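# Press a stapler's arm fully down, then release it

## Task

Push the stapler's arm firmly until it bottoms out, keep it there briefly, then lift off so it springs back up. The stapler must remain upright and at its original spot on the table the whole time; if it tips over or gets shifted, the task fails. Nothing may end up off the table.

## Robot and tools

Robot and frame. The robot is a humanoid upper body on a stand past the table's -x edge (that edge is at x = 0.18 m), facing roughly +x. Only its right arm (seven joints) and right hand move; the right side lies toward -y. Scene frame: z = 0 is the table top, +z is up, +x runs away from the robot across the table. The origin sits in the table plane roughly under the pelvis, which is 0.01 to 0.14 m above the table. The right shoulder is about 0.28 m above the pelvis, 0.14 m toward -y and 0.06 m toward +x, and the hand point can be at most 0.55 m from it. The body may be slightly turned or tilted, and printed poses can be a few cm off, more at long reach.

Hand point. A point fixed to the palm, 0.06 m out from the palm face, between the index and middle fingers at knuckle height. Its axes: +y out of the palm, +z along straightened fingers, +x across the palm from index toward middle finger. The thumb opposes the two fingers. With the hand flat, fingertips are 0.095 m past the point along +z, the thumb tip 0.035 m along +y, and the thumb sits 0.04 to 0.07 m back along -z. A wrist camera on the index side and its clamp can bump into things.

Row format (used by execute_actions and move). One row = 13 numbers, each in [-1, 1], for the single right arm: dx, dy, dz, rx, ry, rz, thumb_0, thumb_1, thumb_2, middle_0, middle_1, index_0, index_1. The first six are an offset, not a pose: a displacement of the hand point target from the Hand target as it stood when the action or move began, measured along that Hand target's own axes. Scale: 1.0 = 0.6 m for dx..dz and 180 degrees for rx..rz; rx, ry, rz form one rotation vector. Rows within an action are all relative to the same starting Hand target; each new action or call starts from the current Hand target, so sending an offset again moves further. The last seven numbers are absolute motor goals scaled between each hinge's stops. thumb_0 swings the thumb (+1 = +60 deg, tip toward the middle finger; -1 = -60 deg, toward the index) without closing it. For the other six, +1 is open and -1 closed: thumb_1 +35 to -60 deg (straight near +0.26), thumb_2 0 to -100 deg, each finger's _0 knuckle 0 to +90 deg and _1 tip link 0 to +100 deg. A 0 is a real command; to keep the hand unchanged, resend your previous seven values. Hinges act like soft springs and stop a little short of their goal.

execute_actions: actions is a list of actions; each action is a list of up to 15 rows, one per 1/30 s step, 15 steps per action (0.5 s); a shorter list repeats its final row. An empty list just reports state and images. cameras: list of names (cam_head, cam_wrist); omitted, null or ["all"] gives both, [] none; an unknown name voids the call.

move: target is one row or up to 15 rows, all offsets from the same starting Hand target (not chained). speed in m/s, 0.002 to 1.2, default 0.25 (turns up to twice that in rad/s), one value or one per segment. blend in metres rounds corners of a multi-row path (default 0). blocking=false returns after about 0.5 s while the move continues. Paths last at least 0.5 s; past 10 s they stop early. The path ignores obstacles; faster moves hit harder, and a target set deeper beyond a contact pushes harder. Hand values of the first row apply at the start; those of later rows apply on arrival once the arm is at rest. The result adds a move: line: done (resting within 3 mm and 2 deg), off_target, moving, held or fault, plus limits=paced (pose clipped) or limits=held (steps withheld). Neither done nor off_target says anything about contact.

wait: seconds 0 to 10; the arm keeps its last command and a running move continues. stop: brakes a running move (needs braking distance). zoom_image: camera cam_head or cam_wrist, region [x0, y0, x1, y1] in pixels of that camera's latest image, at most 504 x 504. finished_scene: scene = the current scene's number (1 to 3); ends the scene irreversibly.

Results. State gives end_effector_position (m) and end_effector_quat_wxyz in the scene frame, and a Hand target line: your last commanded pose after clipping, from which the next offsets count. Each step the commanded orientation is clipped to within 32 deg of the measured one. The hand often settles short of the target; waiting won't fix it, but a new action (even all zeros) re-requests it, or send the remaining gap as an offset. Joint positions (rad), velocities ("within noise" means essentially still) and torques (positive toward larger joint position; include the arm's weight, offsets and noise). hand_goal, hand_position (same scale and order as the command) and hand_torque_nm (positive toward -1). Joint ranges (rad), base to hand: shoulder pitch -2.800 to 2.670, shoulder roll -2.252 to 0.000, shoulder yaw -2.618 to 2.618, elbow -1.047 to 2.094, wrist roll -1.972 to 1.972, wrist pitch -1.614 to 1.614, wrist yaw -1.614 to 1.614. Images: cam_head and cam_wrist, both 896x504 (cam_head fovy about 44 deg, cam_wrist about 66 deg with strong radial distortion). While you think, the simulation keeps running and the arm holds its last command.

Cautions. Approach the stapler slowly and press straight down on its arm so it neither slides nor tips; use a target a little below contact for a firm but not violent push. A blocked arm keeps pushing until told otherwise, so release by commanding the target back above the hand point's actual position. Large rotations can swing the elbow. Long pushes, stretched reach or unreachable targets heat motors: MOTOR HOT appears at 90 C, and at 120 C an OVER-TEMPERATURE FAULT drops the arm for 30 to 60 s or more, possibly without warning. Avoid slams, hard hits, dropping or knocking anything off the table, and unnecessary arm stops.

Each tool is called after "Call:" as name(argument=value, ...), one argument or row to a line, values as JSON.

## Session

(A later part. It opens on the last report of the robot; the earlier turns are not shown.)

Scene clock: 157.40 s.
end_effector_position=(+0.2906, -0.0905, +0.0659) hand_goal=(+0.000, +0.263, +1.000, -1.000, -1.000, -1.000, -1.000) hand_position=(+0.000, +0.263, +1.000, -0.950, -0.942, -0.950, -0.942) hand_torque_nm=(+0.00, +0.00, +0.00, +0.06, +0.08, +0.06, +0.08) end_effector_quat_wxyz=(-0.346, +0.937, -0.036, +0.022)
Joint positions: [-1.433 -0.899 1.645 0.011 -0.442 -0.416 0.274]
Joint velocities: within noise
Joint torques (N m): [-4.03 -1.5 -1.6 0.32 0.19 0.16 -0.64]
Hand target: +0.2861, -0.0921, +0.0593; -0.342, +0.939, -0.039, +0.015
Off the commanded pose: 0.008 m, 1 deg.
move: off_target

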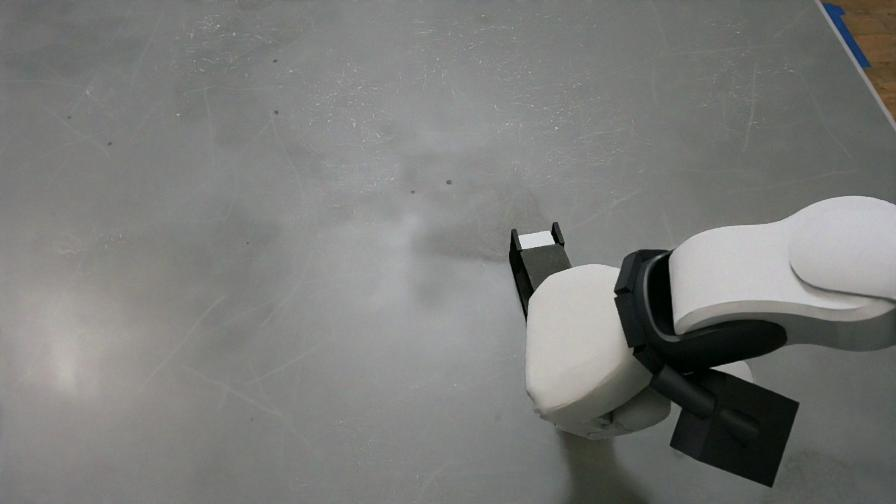

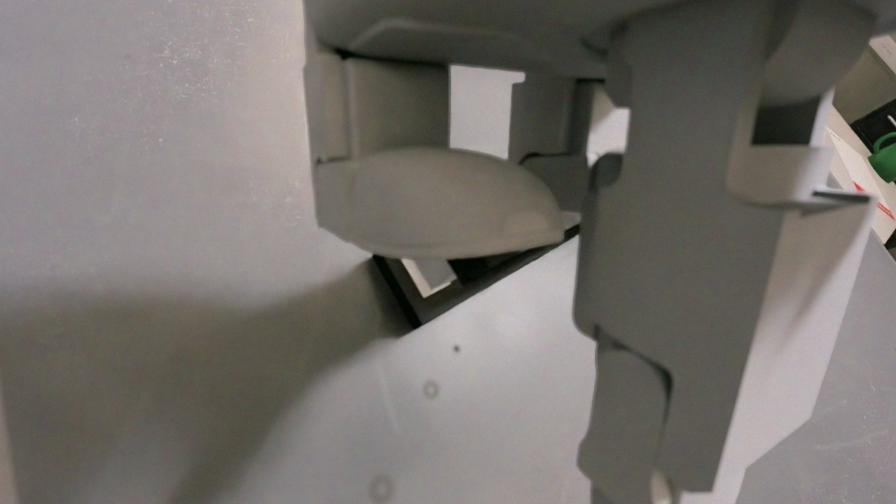

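Call:
move(
  target=[0,0.0107,0.0128,0,0,0,0,0.263,1,-1,-1,-1,-1],
  speed=0.06,
)

Call:
zoom_image(
  camera="cam_wrist",
  region=[280, 140, 620, 400],
)

Call:
zoom_image(
  camera="cam_head",
  region=[480, 200, 700, 460],
)

Scene clock: 160.77 s.
end_effector_position=(+0.2913, -0.0902, +0.0563) hand_goal=(+0.000, +0.263, +1.000, -1.000, -1.000, -1.000, -1.000) hand_position=(+0.000, +0.263, +1.000, -0.950, -0.942, -0.950, -0.942) hand_torque_nm=(+0.00, +0.00, +0.00, +0.06, +0.08, +0.06, +0.08) end_effector_quat_wxyz=(-0.346, +0.937, -0.037, +0.023)
Joint positions: [-1.421 -0.871 1.669 0.049 -0.463 -0.409 0.237]
Joint velocities: within noise
Joint torques (N m): [-4.01 -1.48 -1.51 0.32 0.19 0.14 -0.62]
Hand target: +0.2861, -0.0921, +0.0493; -0.342, +0.939, -0.039, +0.015
Off the commanded pose: 0.009 m, 1 deg.
move: off_target

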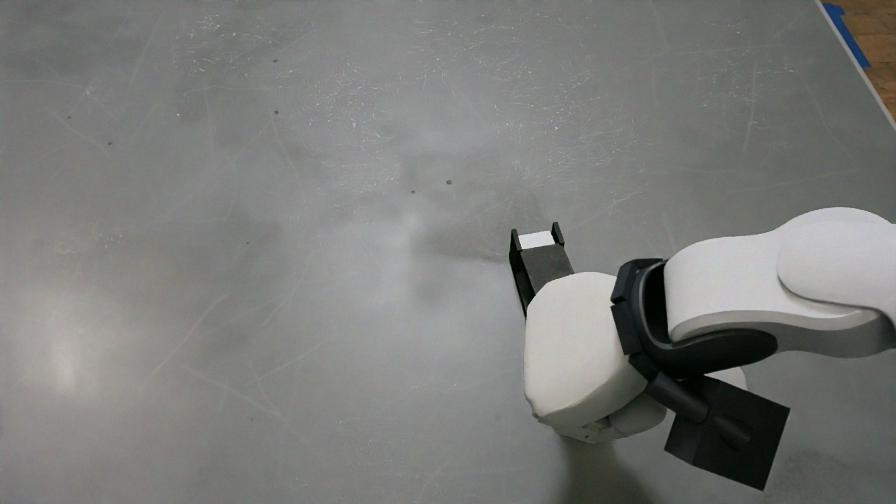

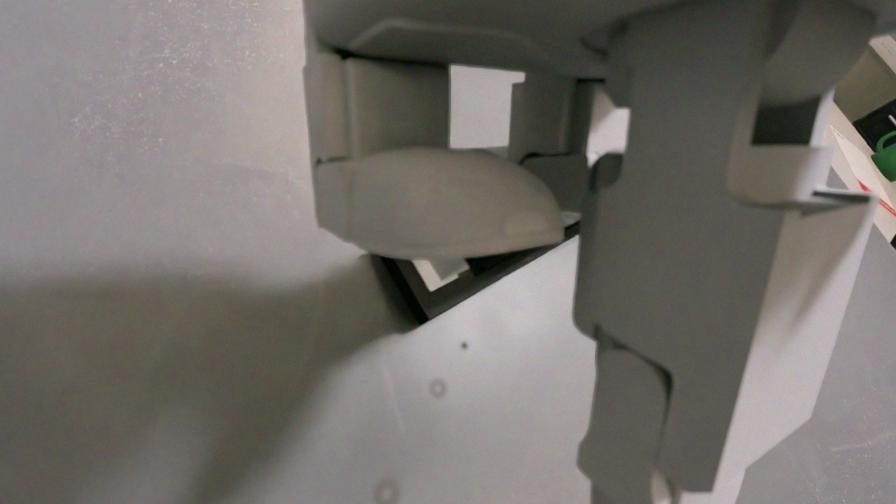

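Scaled by 1.482 from the camera's 896x504 image, which has a finer 1280x720 frame.

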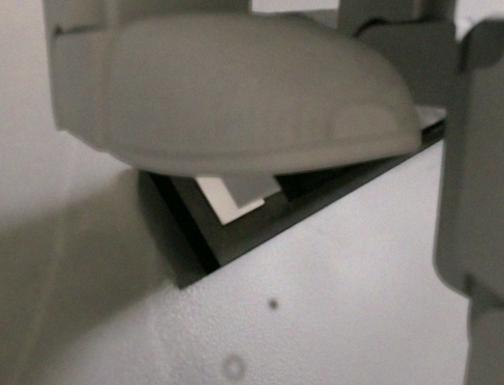

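Scaled by 1.938 from the camera's 896x504 image, which has a finer 1280x720 frame.

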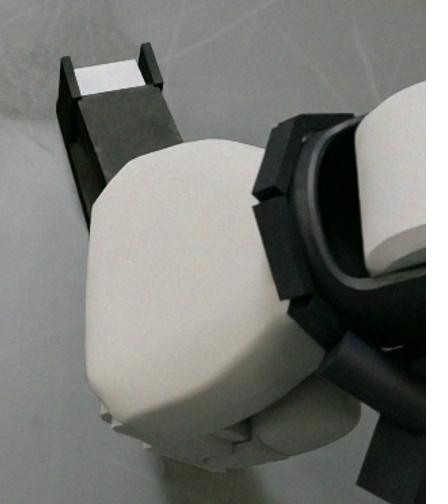

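Call:
move(
  target=[0,0.0107,0.0128,0,0,0,0,0.263,1,-1,-1,-1,-1],
  speed=0.06,
)

Call:
zoom_image(
  camera="cam_wrist",
  region=[280, 140, 620, 400],
)

Scene clock: 162.97 s.
end_effector_position=(+0.2954, -0.0877, +0.0501) hand_goal=(+0.000, +0.263, +1.000, -1.000, -1.000, -1.000, -1.000) hand_position=(+0.000, +0.263, +1.000, -0.979, -0.942, -0.950, -0.942) hand_torque_nm=(+0.00, +0.00, +0.00, +0.03, +0.08, +0.06, +0.08) end_effector_quat_wxyz=(-0.351, +0.935, -0.034, +0.030)
Joint positions: [-1.421 -0.843 1.692 0.087 -0.482 -0.399 0.193]
Joint velocities: within noise
Joint torques (N m): [-3.37 -1.38 -1.12 0.48 0.23 0.08 -0.39]
Hand target: +0.2862, -0.0920, +0.0393; -0.342, +0.939, -0.039, +0.015
Off the commanded pose: 0.015 m, 2 deg.
move: off_target

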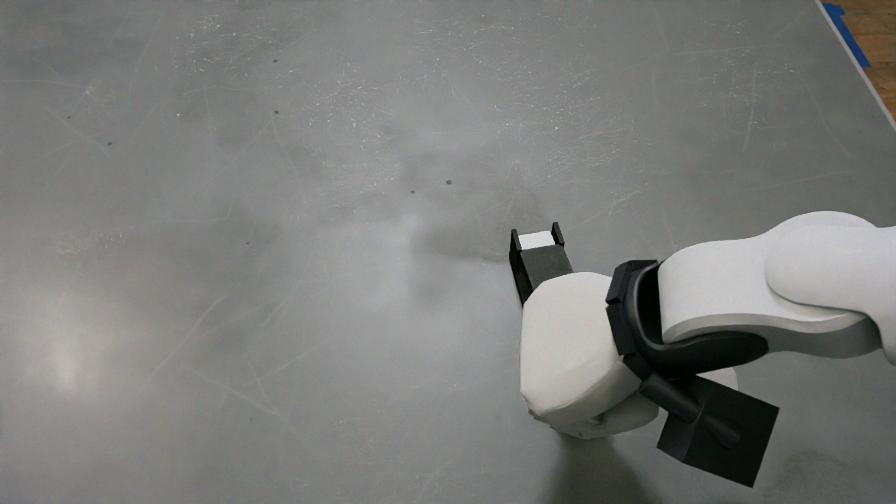

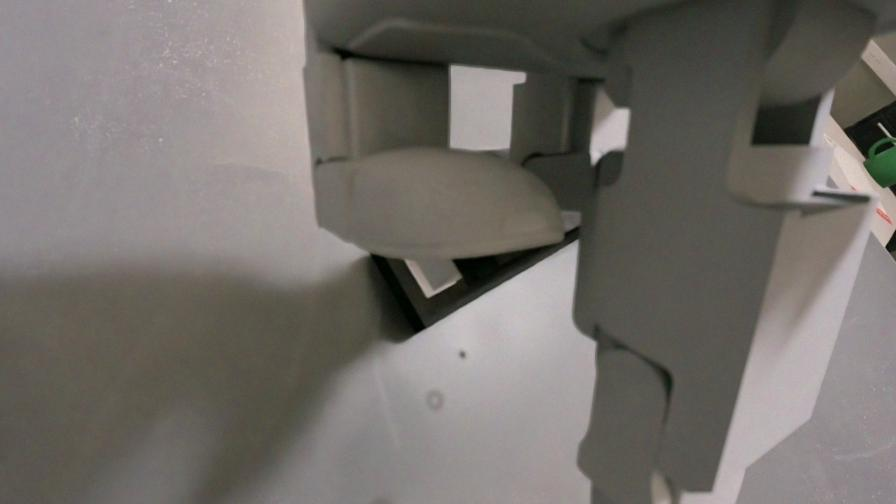

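Scaled by 1.482 from the camera's 896x504 image, which has a finer 1280x720 frame.

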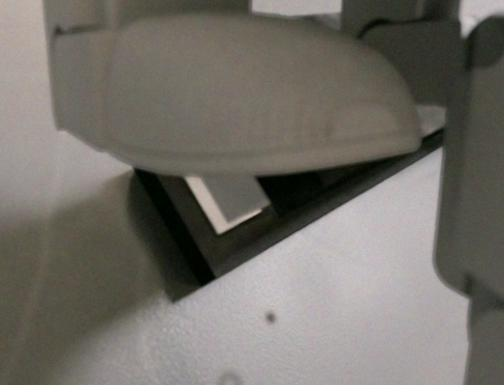

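Call:
move(
  target=[-0.006,0.0217,0.0145,0,0,0,0,0.263,1,-1,-1,-1,-1],
  speed=0.06,
)

Call:
zoom_image(
  camera="cam_wrist",
  region=[280, 140, 620, 400],
)

Scene clock: 166.43 s.
end_effector_position=(+0.2959, -0.0883, +0.0399) hand_goal=(+0.000, +0.263, +1.000, -1.000, -1.000, -1.000, -1.000) hand_position=(+0.000, +0.263, +1.000, -0.997, -0.942, -0.950, -0.942) hand_torque_nm=(+0.00, +0.00, +0.00, +0.00, +0.08, +0.06, +0.08) end_effector_quat_wxyz=(-0.359, +0.932, -0.032, +0.036)
Joint positions: [-1.405 -0.827 1.724 0.114 -0.515 -0.378 0.13]
Joint velocities: within noise
Joint torques (N m): [-2.6 -1.16 -0.53 0.79 0.13 0.09 -0.11]
Hand target: +0.2822, -0.0961, +0.0243; -0.342, +0.939, -0.039, +0.015
Off the commanded pose: 0.022 m, 3 deg.
move: off_target

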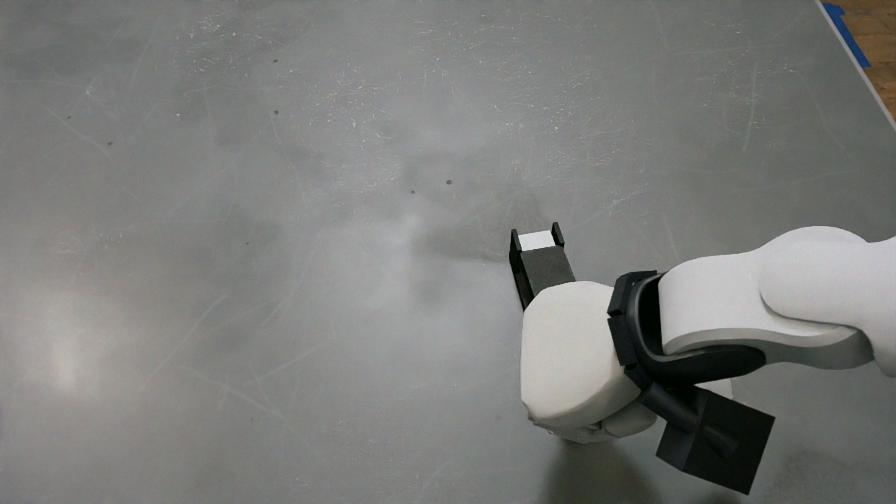

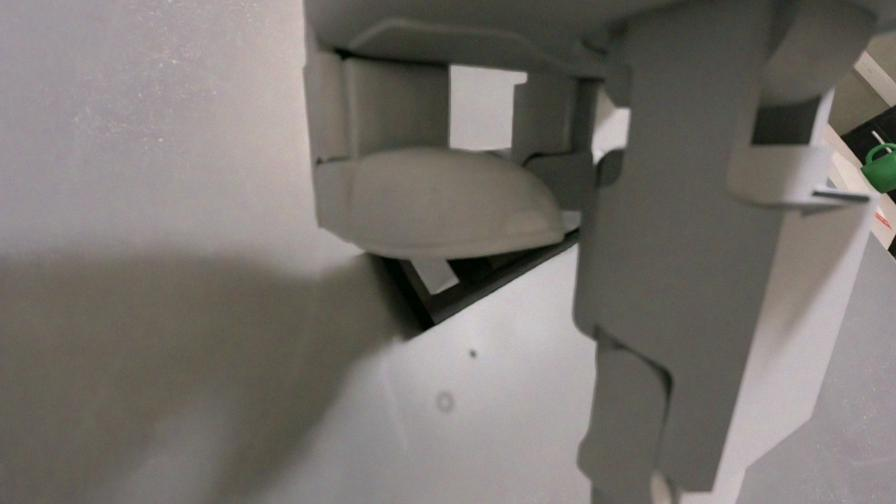

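Scaled by 1.482 from the camera's 896x504 image, which has a finer 1280x720 frame.

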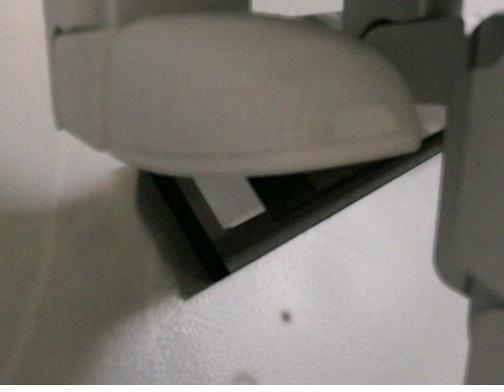

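Call:
move(
  target=[-0.003,0.0214,0.0255,0,0,0,0,0.263,1,-1,-1,-1,-1],
  speed=0.06,
)

Call:
zoom_image(
  camera="cam_wrist",
  region=[280, 140, 620, 400],
)

Scene clock: 168.53 s.
end_effector_position=(+0.2980, -0.0877, +0.0252) hand_goal=(+0.000, +0.263, +1.000, -1.000, -1.000, -1.000, -1.000) hand_position=(+0.000, +0.263, +1.000, -0.998, -0.942, -0.950, -0.942) hand_torque_nm=(+0.00, +0.00, +0.00, +0.00, +0.08, +0.06, +0.08) end_effector_quat_wxyz=(-0.361, +0.931, -0.030, +0.040)
Joint positions: [-1.387 -0.777 1.765 0.185 -0.544 -0.364 0.063]
Joint velocities: within noise
Joint torques (N m): [-1.67 -0.32 -0.15 1.73 0.12 0.32 -0.11]
Hand target: +0.2804, -0.0960, +0.0043; -0.342, +0.939, -0.039, +0.015
Off the commanded pose: 0.029 m, 4 deg.
move: off_target

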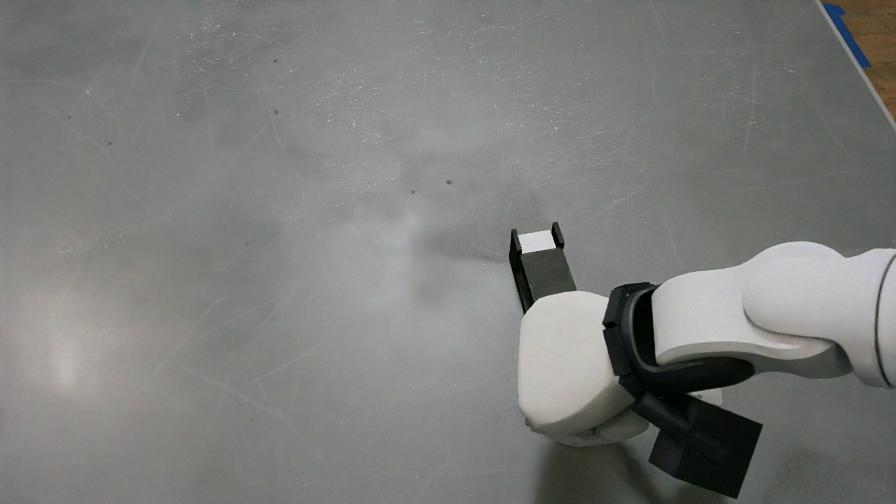

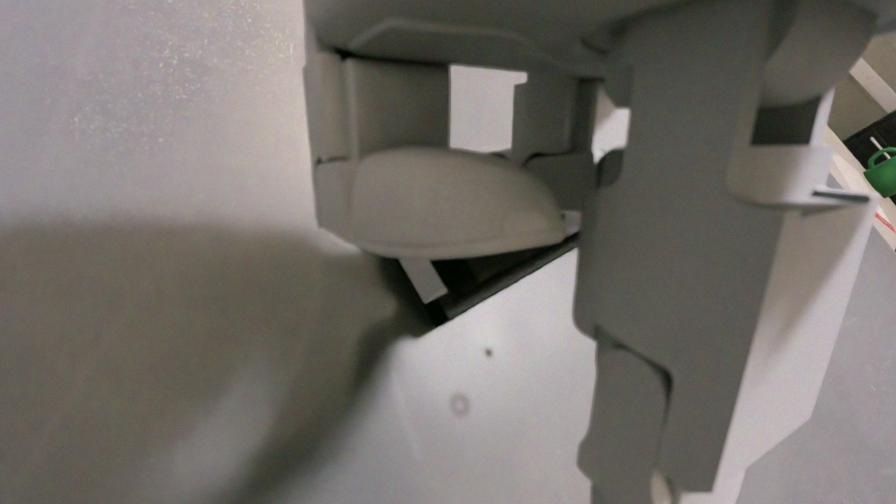

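Scaled by 1.482 from the camera's 896x504 image, which has a finer 1280x720 frame.

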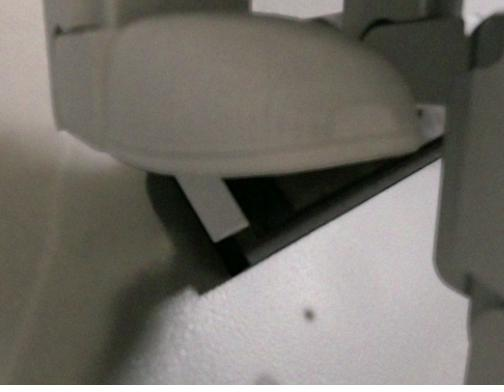

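Call:
move(
  target=[-0.002,0.0107,0.0128,0,0,0,0,0.263,1,-1,-1,-1,-1],
  speed=0.06,
)

Call:
zoom_image(
  camera="cam_wrist",
  region=[280, 140, 620, 400],
)

Call:
move(
  target=[-0.002,0.0107,0.0128,0,0,0,0,0.263,1,-1,-1,-1,-1],
  speed=0.06,
)

Call:
zoom_image(
  camera="cam_wrist",
  region=[280, 140, 620, 400],
)

Scene clock: 171.67 s.
end_effector_position=(+0.2972, -0.0855, +0.0198) hand_goal=(+0.000, +0.263, +1.000, -1.000, -1.000, -1.000, -1.000) hand_position=(+0.000, +0.263, +1.000, -0.999, -0.942, -0.953, -0.942) hand_torque_nm=(+0.00, +0.00, +0.00, +0.00, +0.08, +0.06, +0.08) end_effector_quat_wxyz=(-0.367, +0.929, -0.026, +0.038)
Joint positions: [-1.384 -0.757 1.788 0.21 -0.55 -0.362 0.026]
Joint velocities: within noise
Joint torques (N m): [-0.95 0.36 0.17 3.02 0.02 0.82 0]
Hand target: +0.2793, -0.0958, -0.0057; -0.342, +0.939, -0.039, +0.015
Off the commanded pose: 0.033 m, 4 deg.
move: off_target

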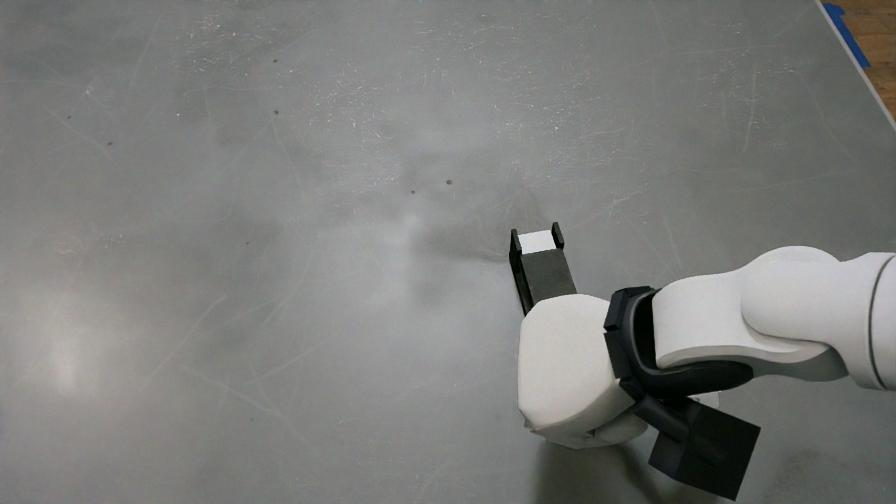

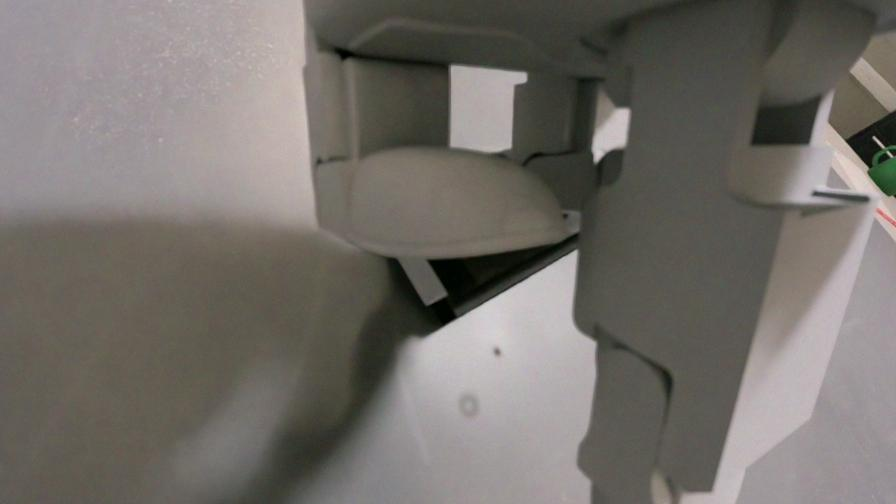

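Scaled by 1.482 from the camera's 896x504 image, which has a finer 1280x720 frame.

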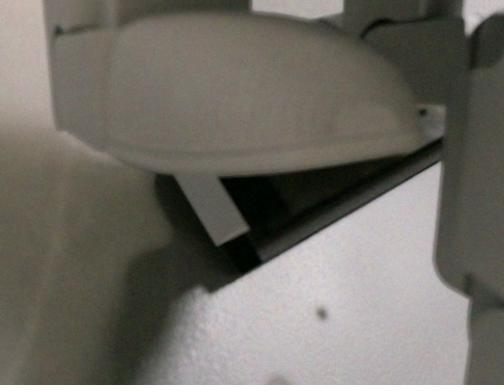

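Scene clock: 172.53 s.
end_effector_position=(+0.2967, -0.0849, +0.0170) hand_goal=(+0.000, +0.263, +1.000, -1.000, -1.000, -1.000, -1.000) hand_position=(+0.000, +0.263, +1.000, -1.001, -0.942, -0.997, -0.942) hand_torque_nm=(+0.00, +0.00, +0.00, +0.00, +0.08, +0.00, +0.08) end_effector_quat_wxyz=(-0.373, +0.927, -0.026, +0.036)
Joint positions: [-1.384 -0.749 1.804 0.226 -0.55 -0.366 -0.005]
Joint velocities: within noise
Joint torques (N m): [0.11 1.74 0.55 4.63 -0.28 1.6 0.07]
Hand target: +0.2781, -0.0957, -0.0157; -0.342, +0.939, -0.039, +0.015
Off the commanded pose: 0.039 m, 5 deg.
move: off_target

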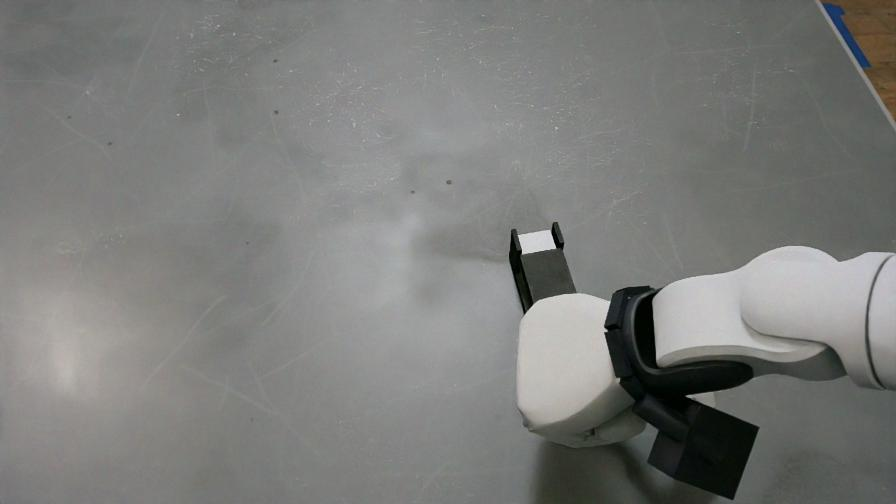

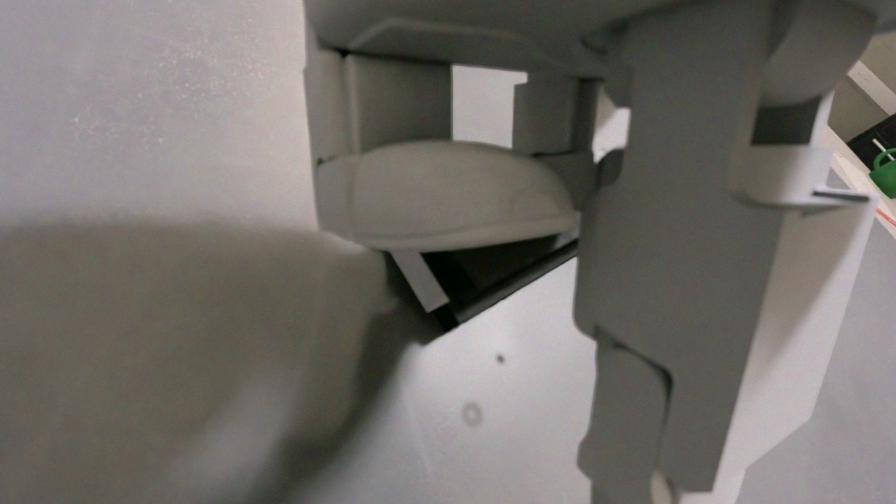

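Scaled by 1.482 from the camera's 896x504 image, which has a finer 1280x720 frame.

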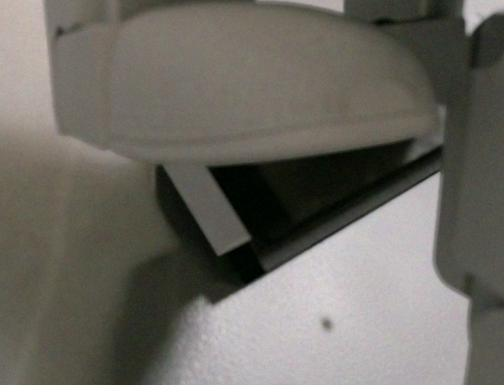

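Call:
move(
  target=[-0.002,0.0107,0.0128,0,0,0,0,0.263,1,-1,-1,-1,-1],
  speed=0.06,
  cameras=["cam_wrist"],
)

Call:
zoom_image(
  camera="cam_wrist",
  region=[280, 140, 620, 400],
)

Scene clock: 175.23 s.
end_effector_position=(+0.2950, -0.0850, +0.0140) hand_goal=(+0.000, +0.263, +1.000, -1.000, -1.000, -1.000, -1.000) hand_position=(+0.000, +0.263, +1.000, -1.002, -0.942, -0.997, -0.942) hand_torque_nm=(+0.00, +0.00, +0.00, +0.00, +0.08, +0.00, +0.08) end_effector_quat_wxyz=(-0.379, +0.925, -0.024, +0.033)
Joint positions: [-1.375 -0.746 1.808 0.24 -0.56 -0.377 -0.032]
Joint velocities: within noise
Joint torques (N m): [1.07 3.19 0.82 6.4 -0.49 2.51 0.28]
Hand target: +0.2769, -0.0956, -0.0257; -0.342, +0.939, -0.039, +0.015
Off the commanded pose: 0.045 m, 5 deg.
move: off_target
Images, in order (width x height): cam_wrist 896x504.

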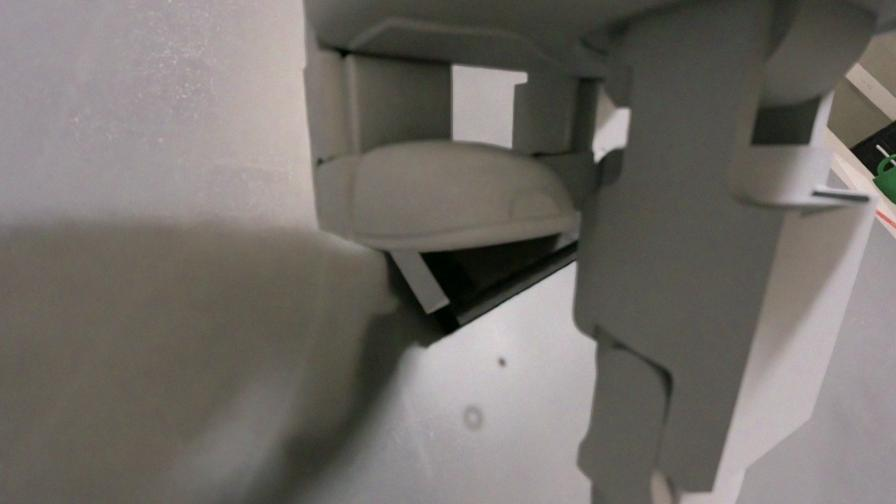

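Scaled by 1.482 from the camera's 896x504 image, which has a finer 1280x720 frame.

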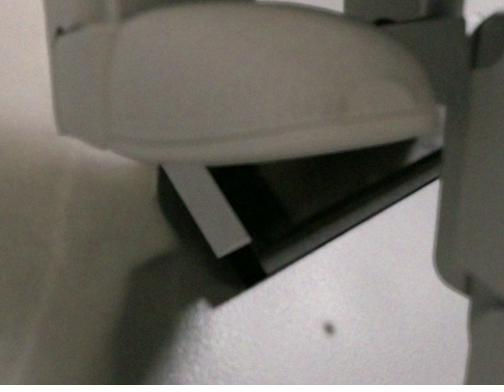

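Call:
move(
  target=[0.006,-0.161,-0.19,0,0,0,0,0.263,1,-1,-1,-1,-1],
  speed=0.1,
)

Scene clock: 179.13 s.
end_effector_position=(+0.2779, -0.0968, +0.1181) hand_goal=(+0.000, +0.263, +1.000, -1.000, -1.000, -1.000, -1.000) hand_position=(+0.000, +0.263, +1.000, -1.002, -0.942, -0.997, -0.942) hand_torque_nm=(+0.00, +0.00, +0.00, +0.00, +0.08, +0.00, +0.08) end_effector_quat_wxyz=(-0.338, +0.940, -0.042, +0.010)
Joint positions: [-1.637 -1.057 1.702 -0.205 -0.239 -0.408 0.379]
Joint velocities: within noise
Joint torques (N m): [-6.01 -2.63 -2.76 -0.62 0.62 -0.18 -0.29]
Hand target: +0.2804, -0.0952, +0.1237; -0.342, +0.939, -0.039, +0.015
Off the commanded pose: 0.006 m, 1 deg.
move: off_target

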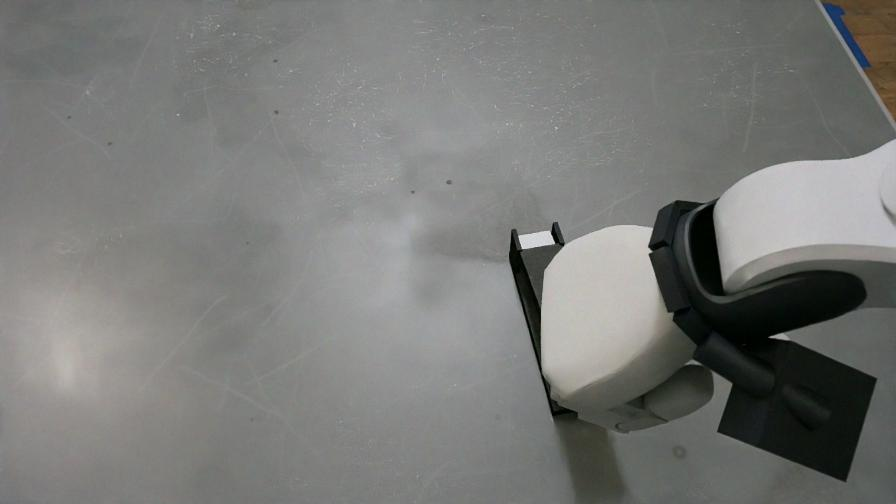

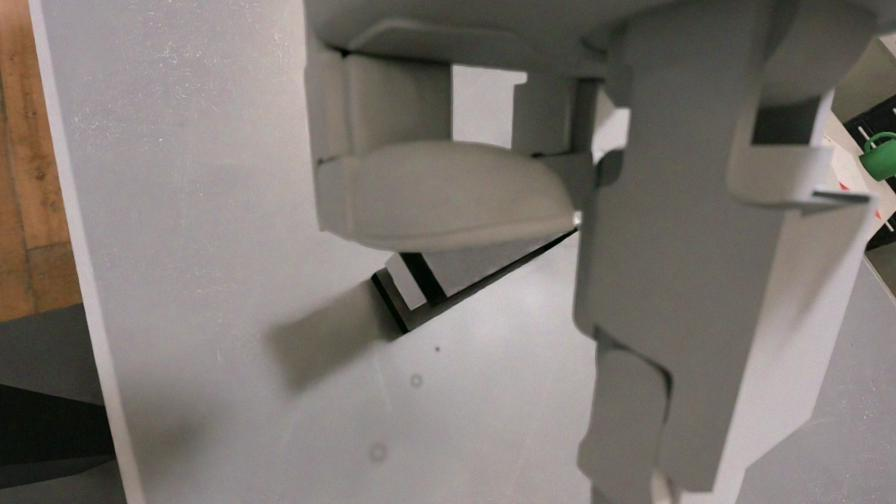

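Call:
finished_scene(
  scene=1,
)

The scene is finished: the task was done.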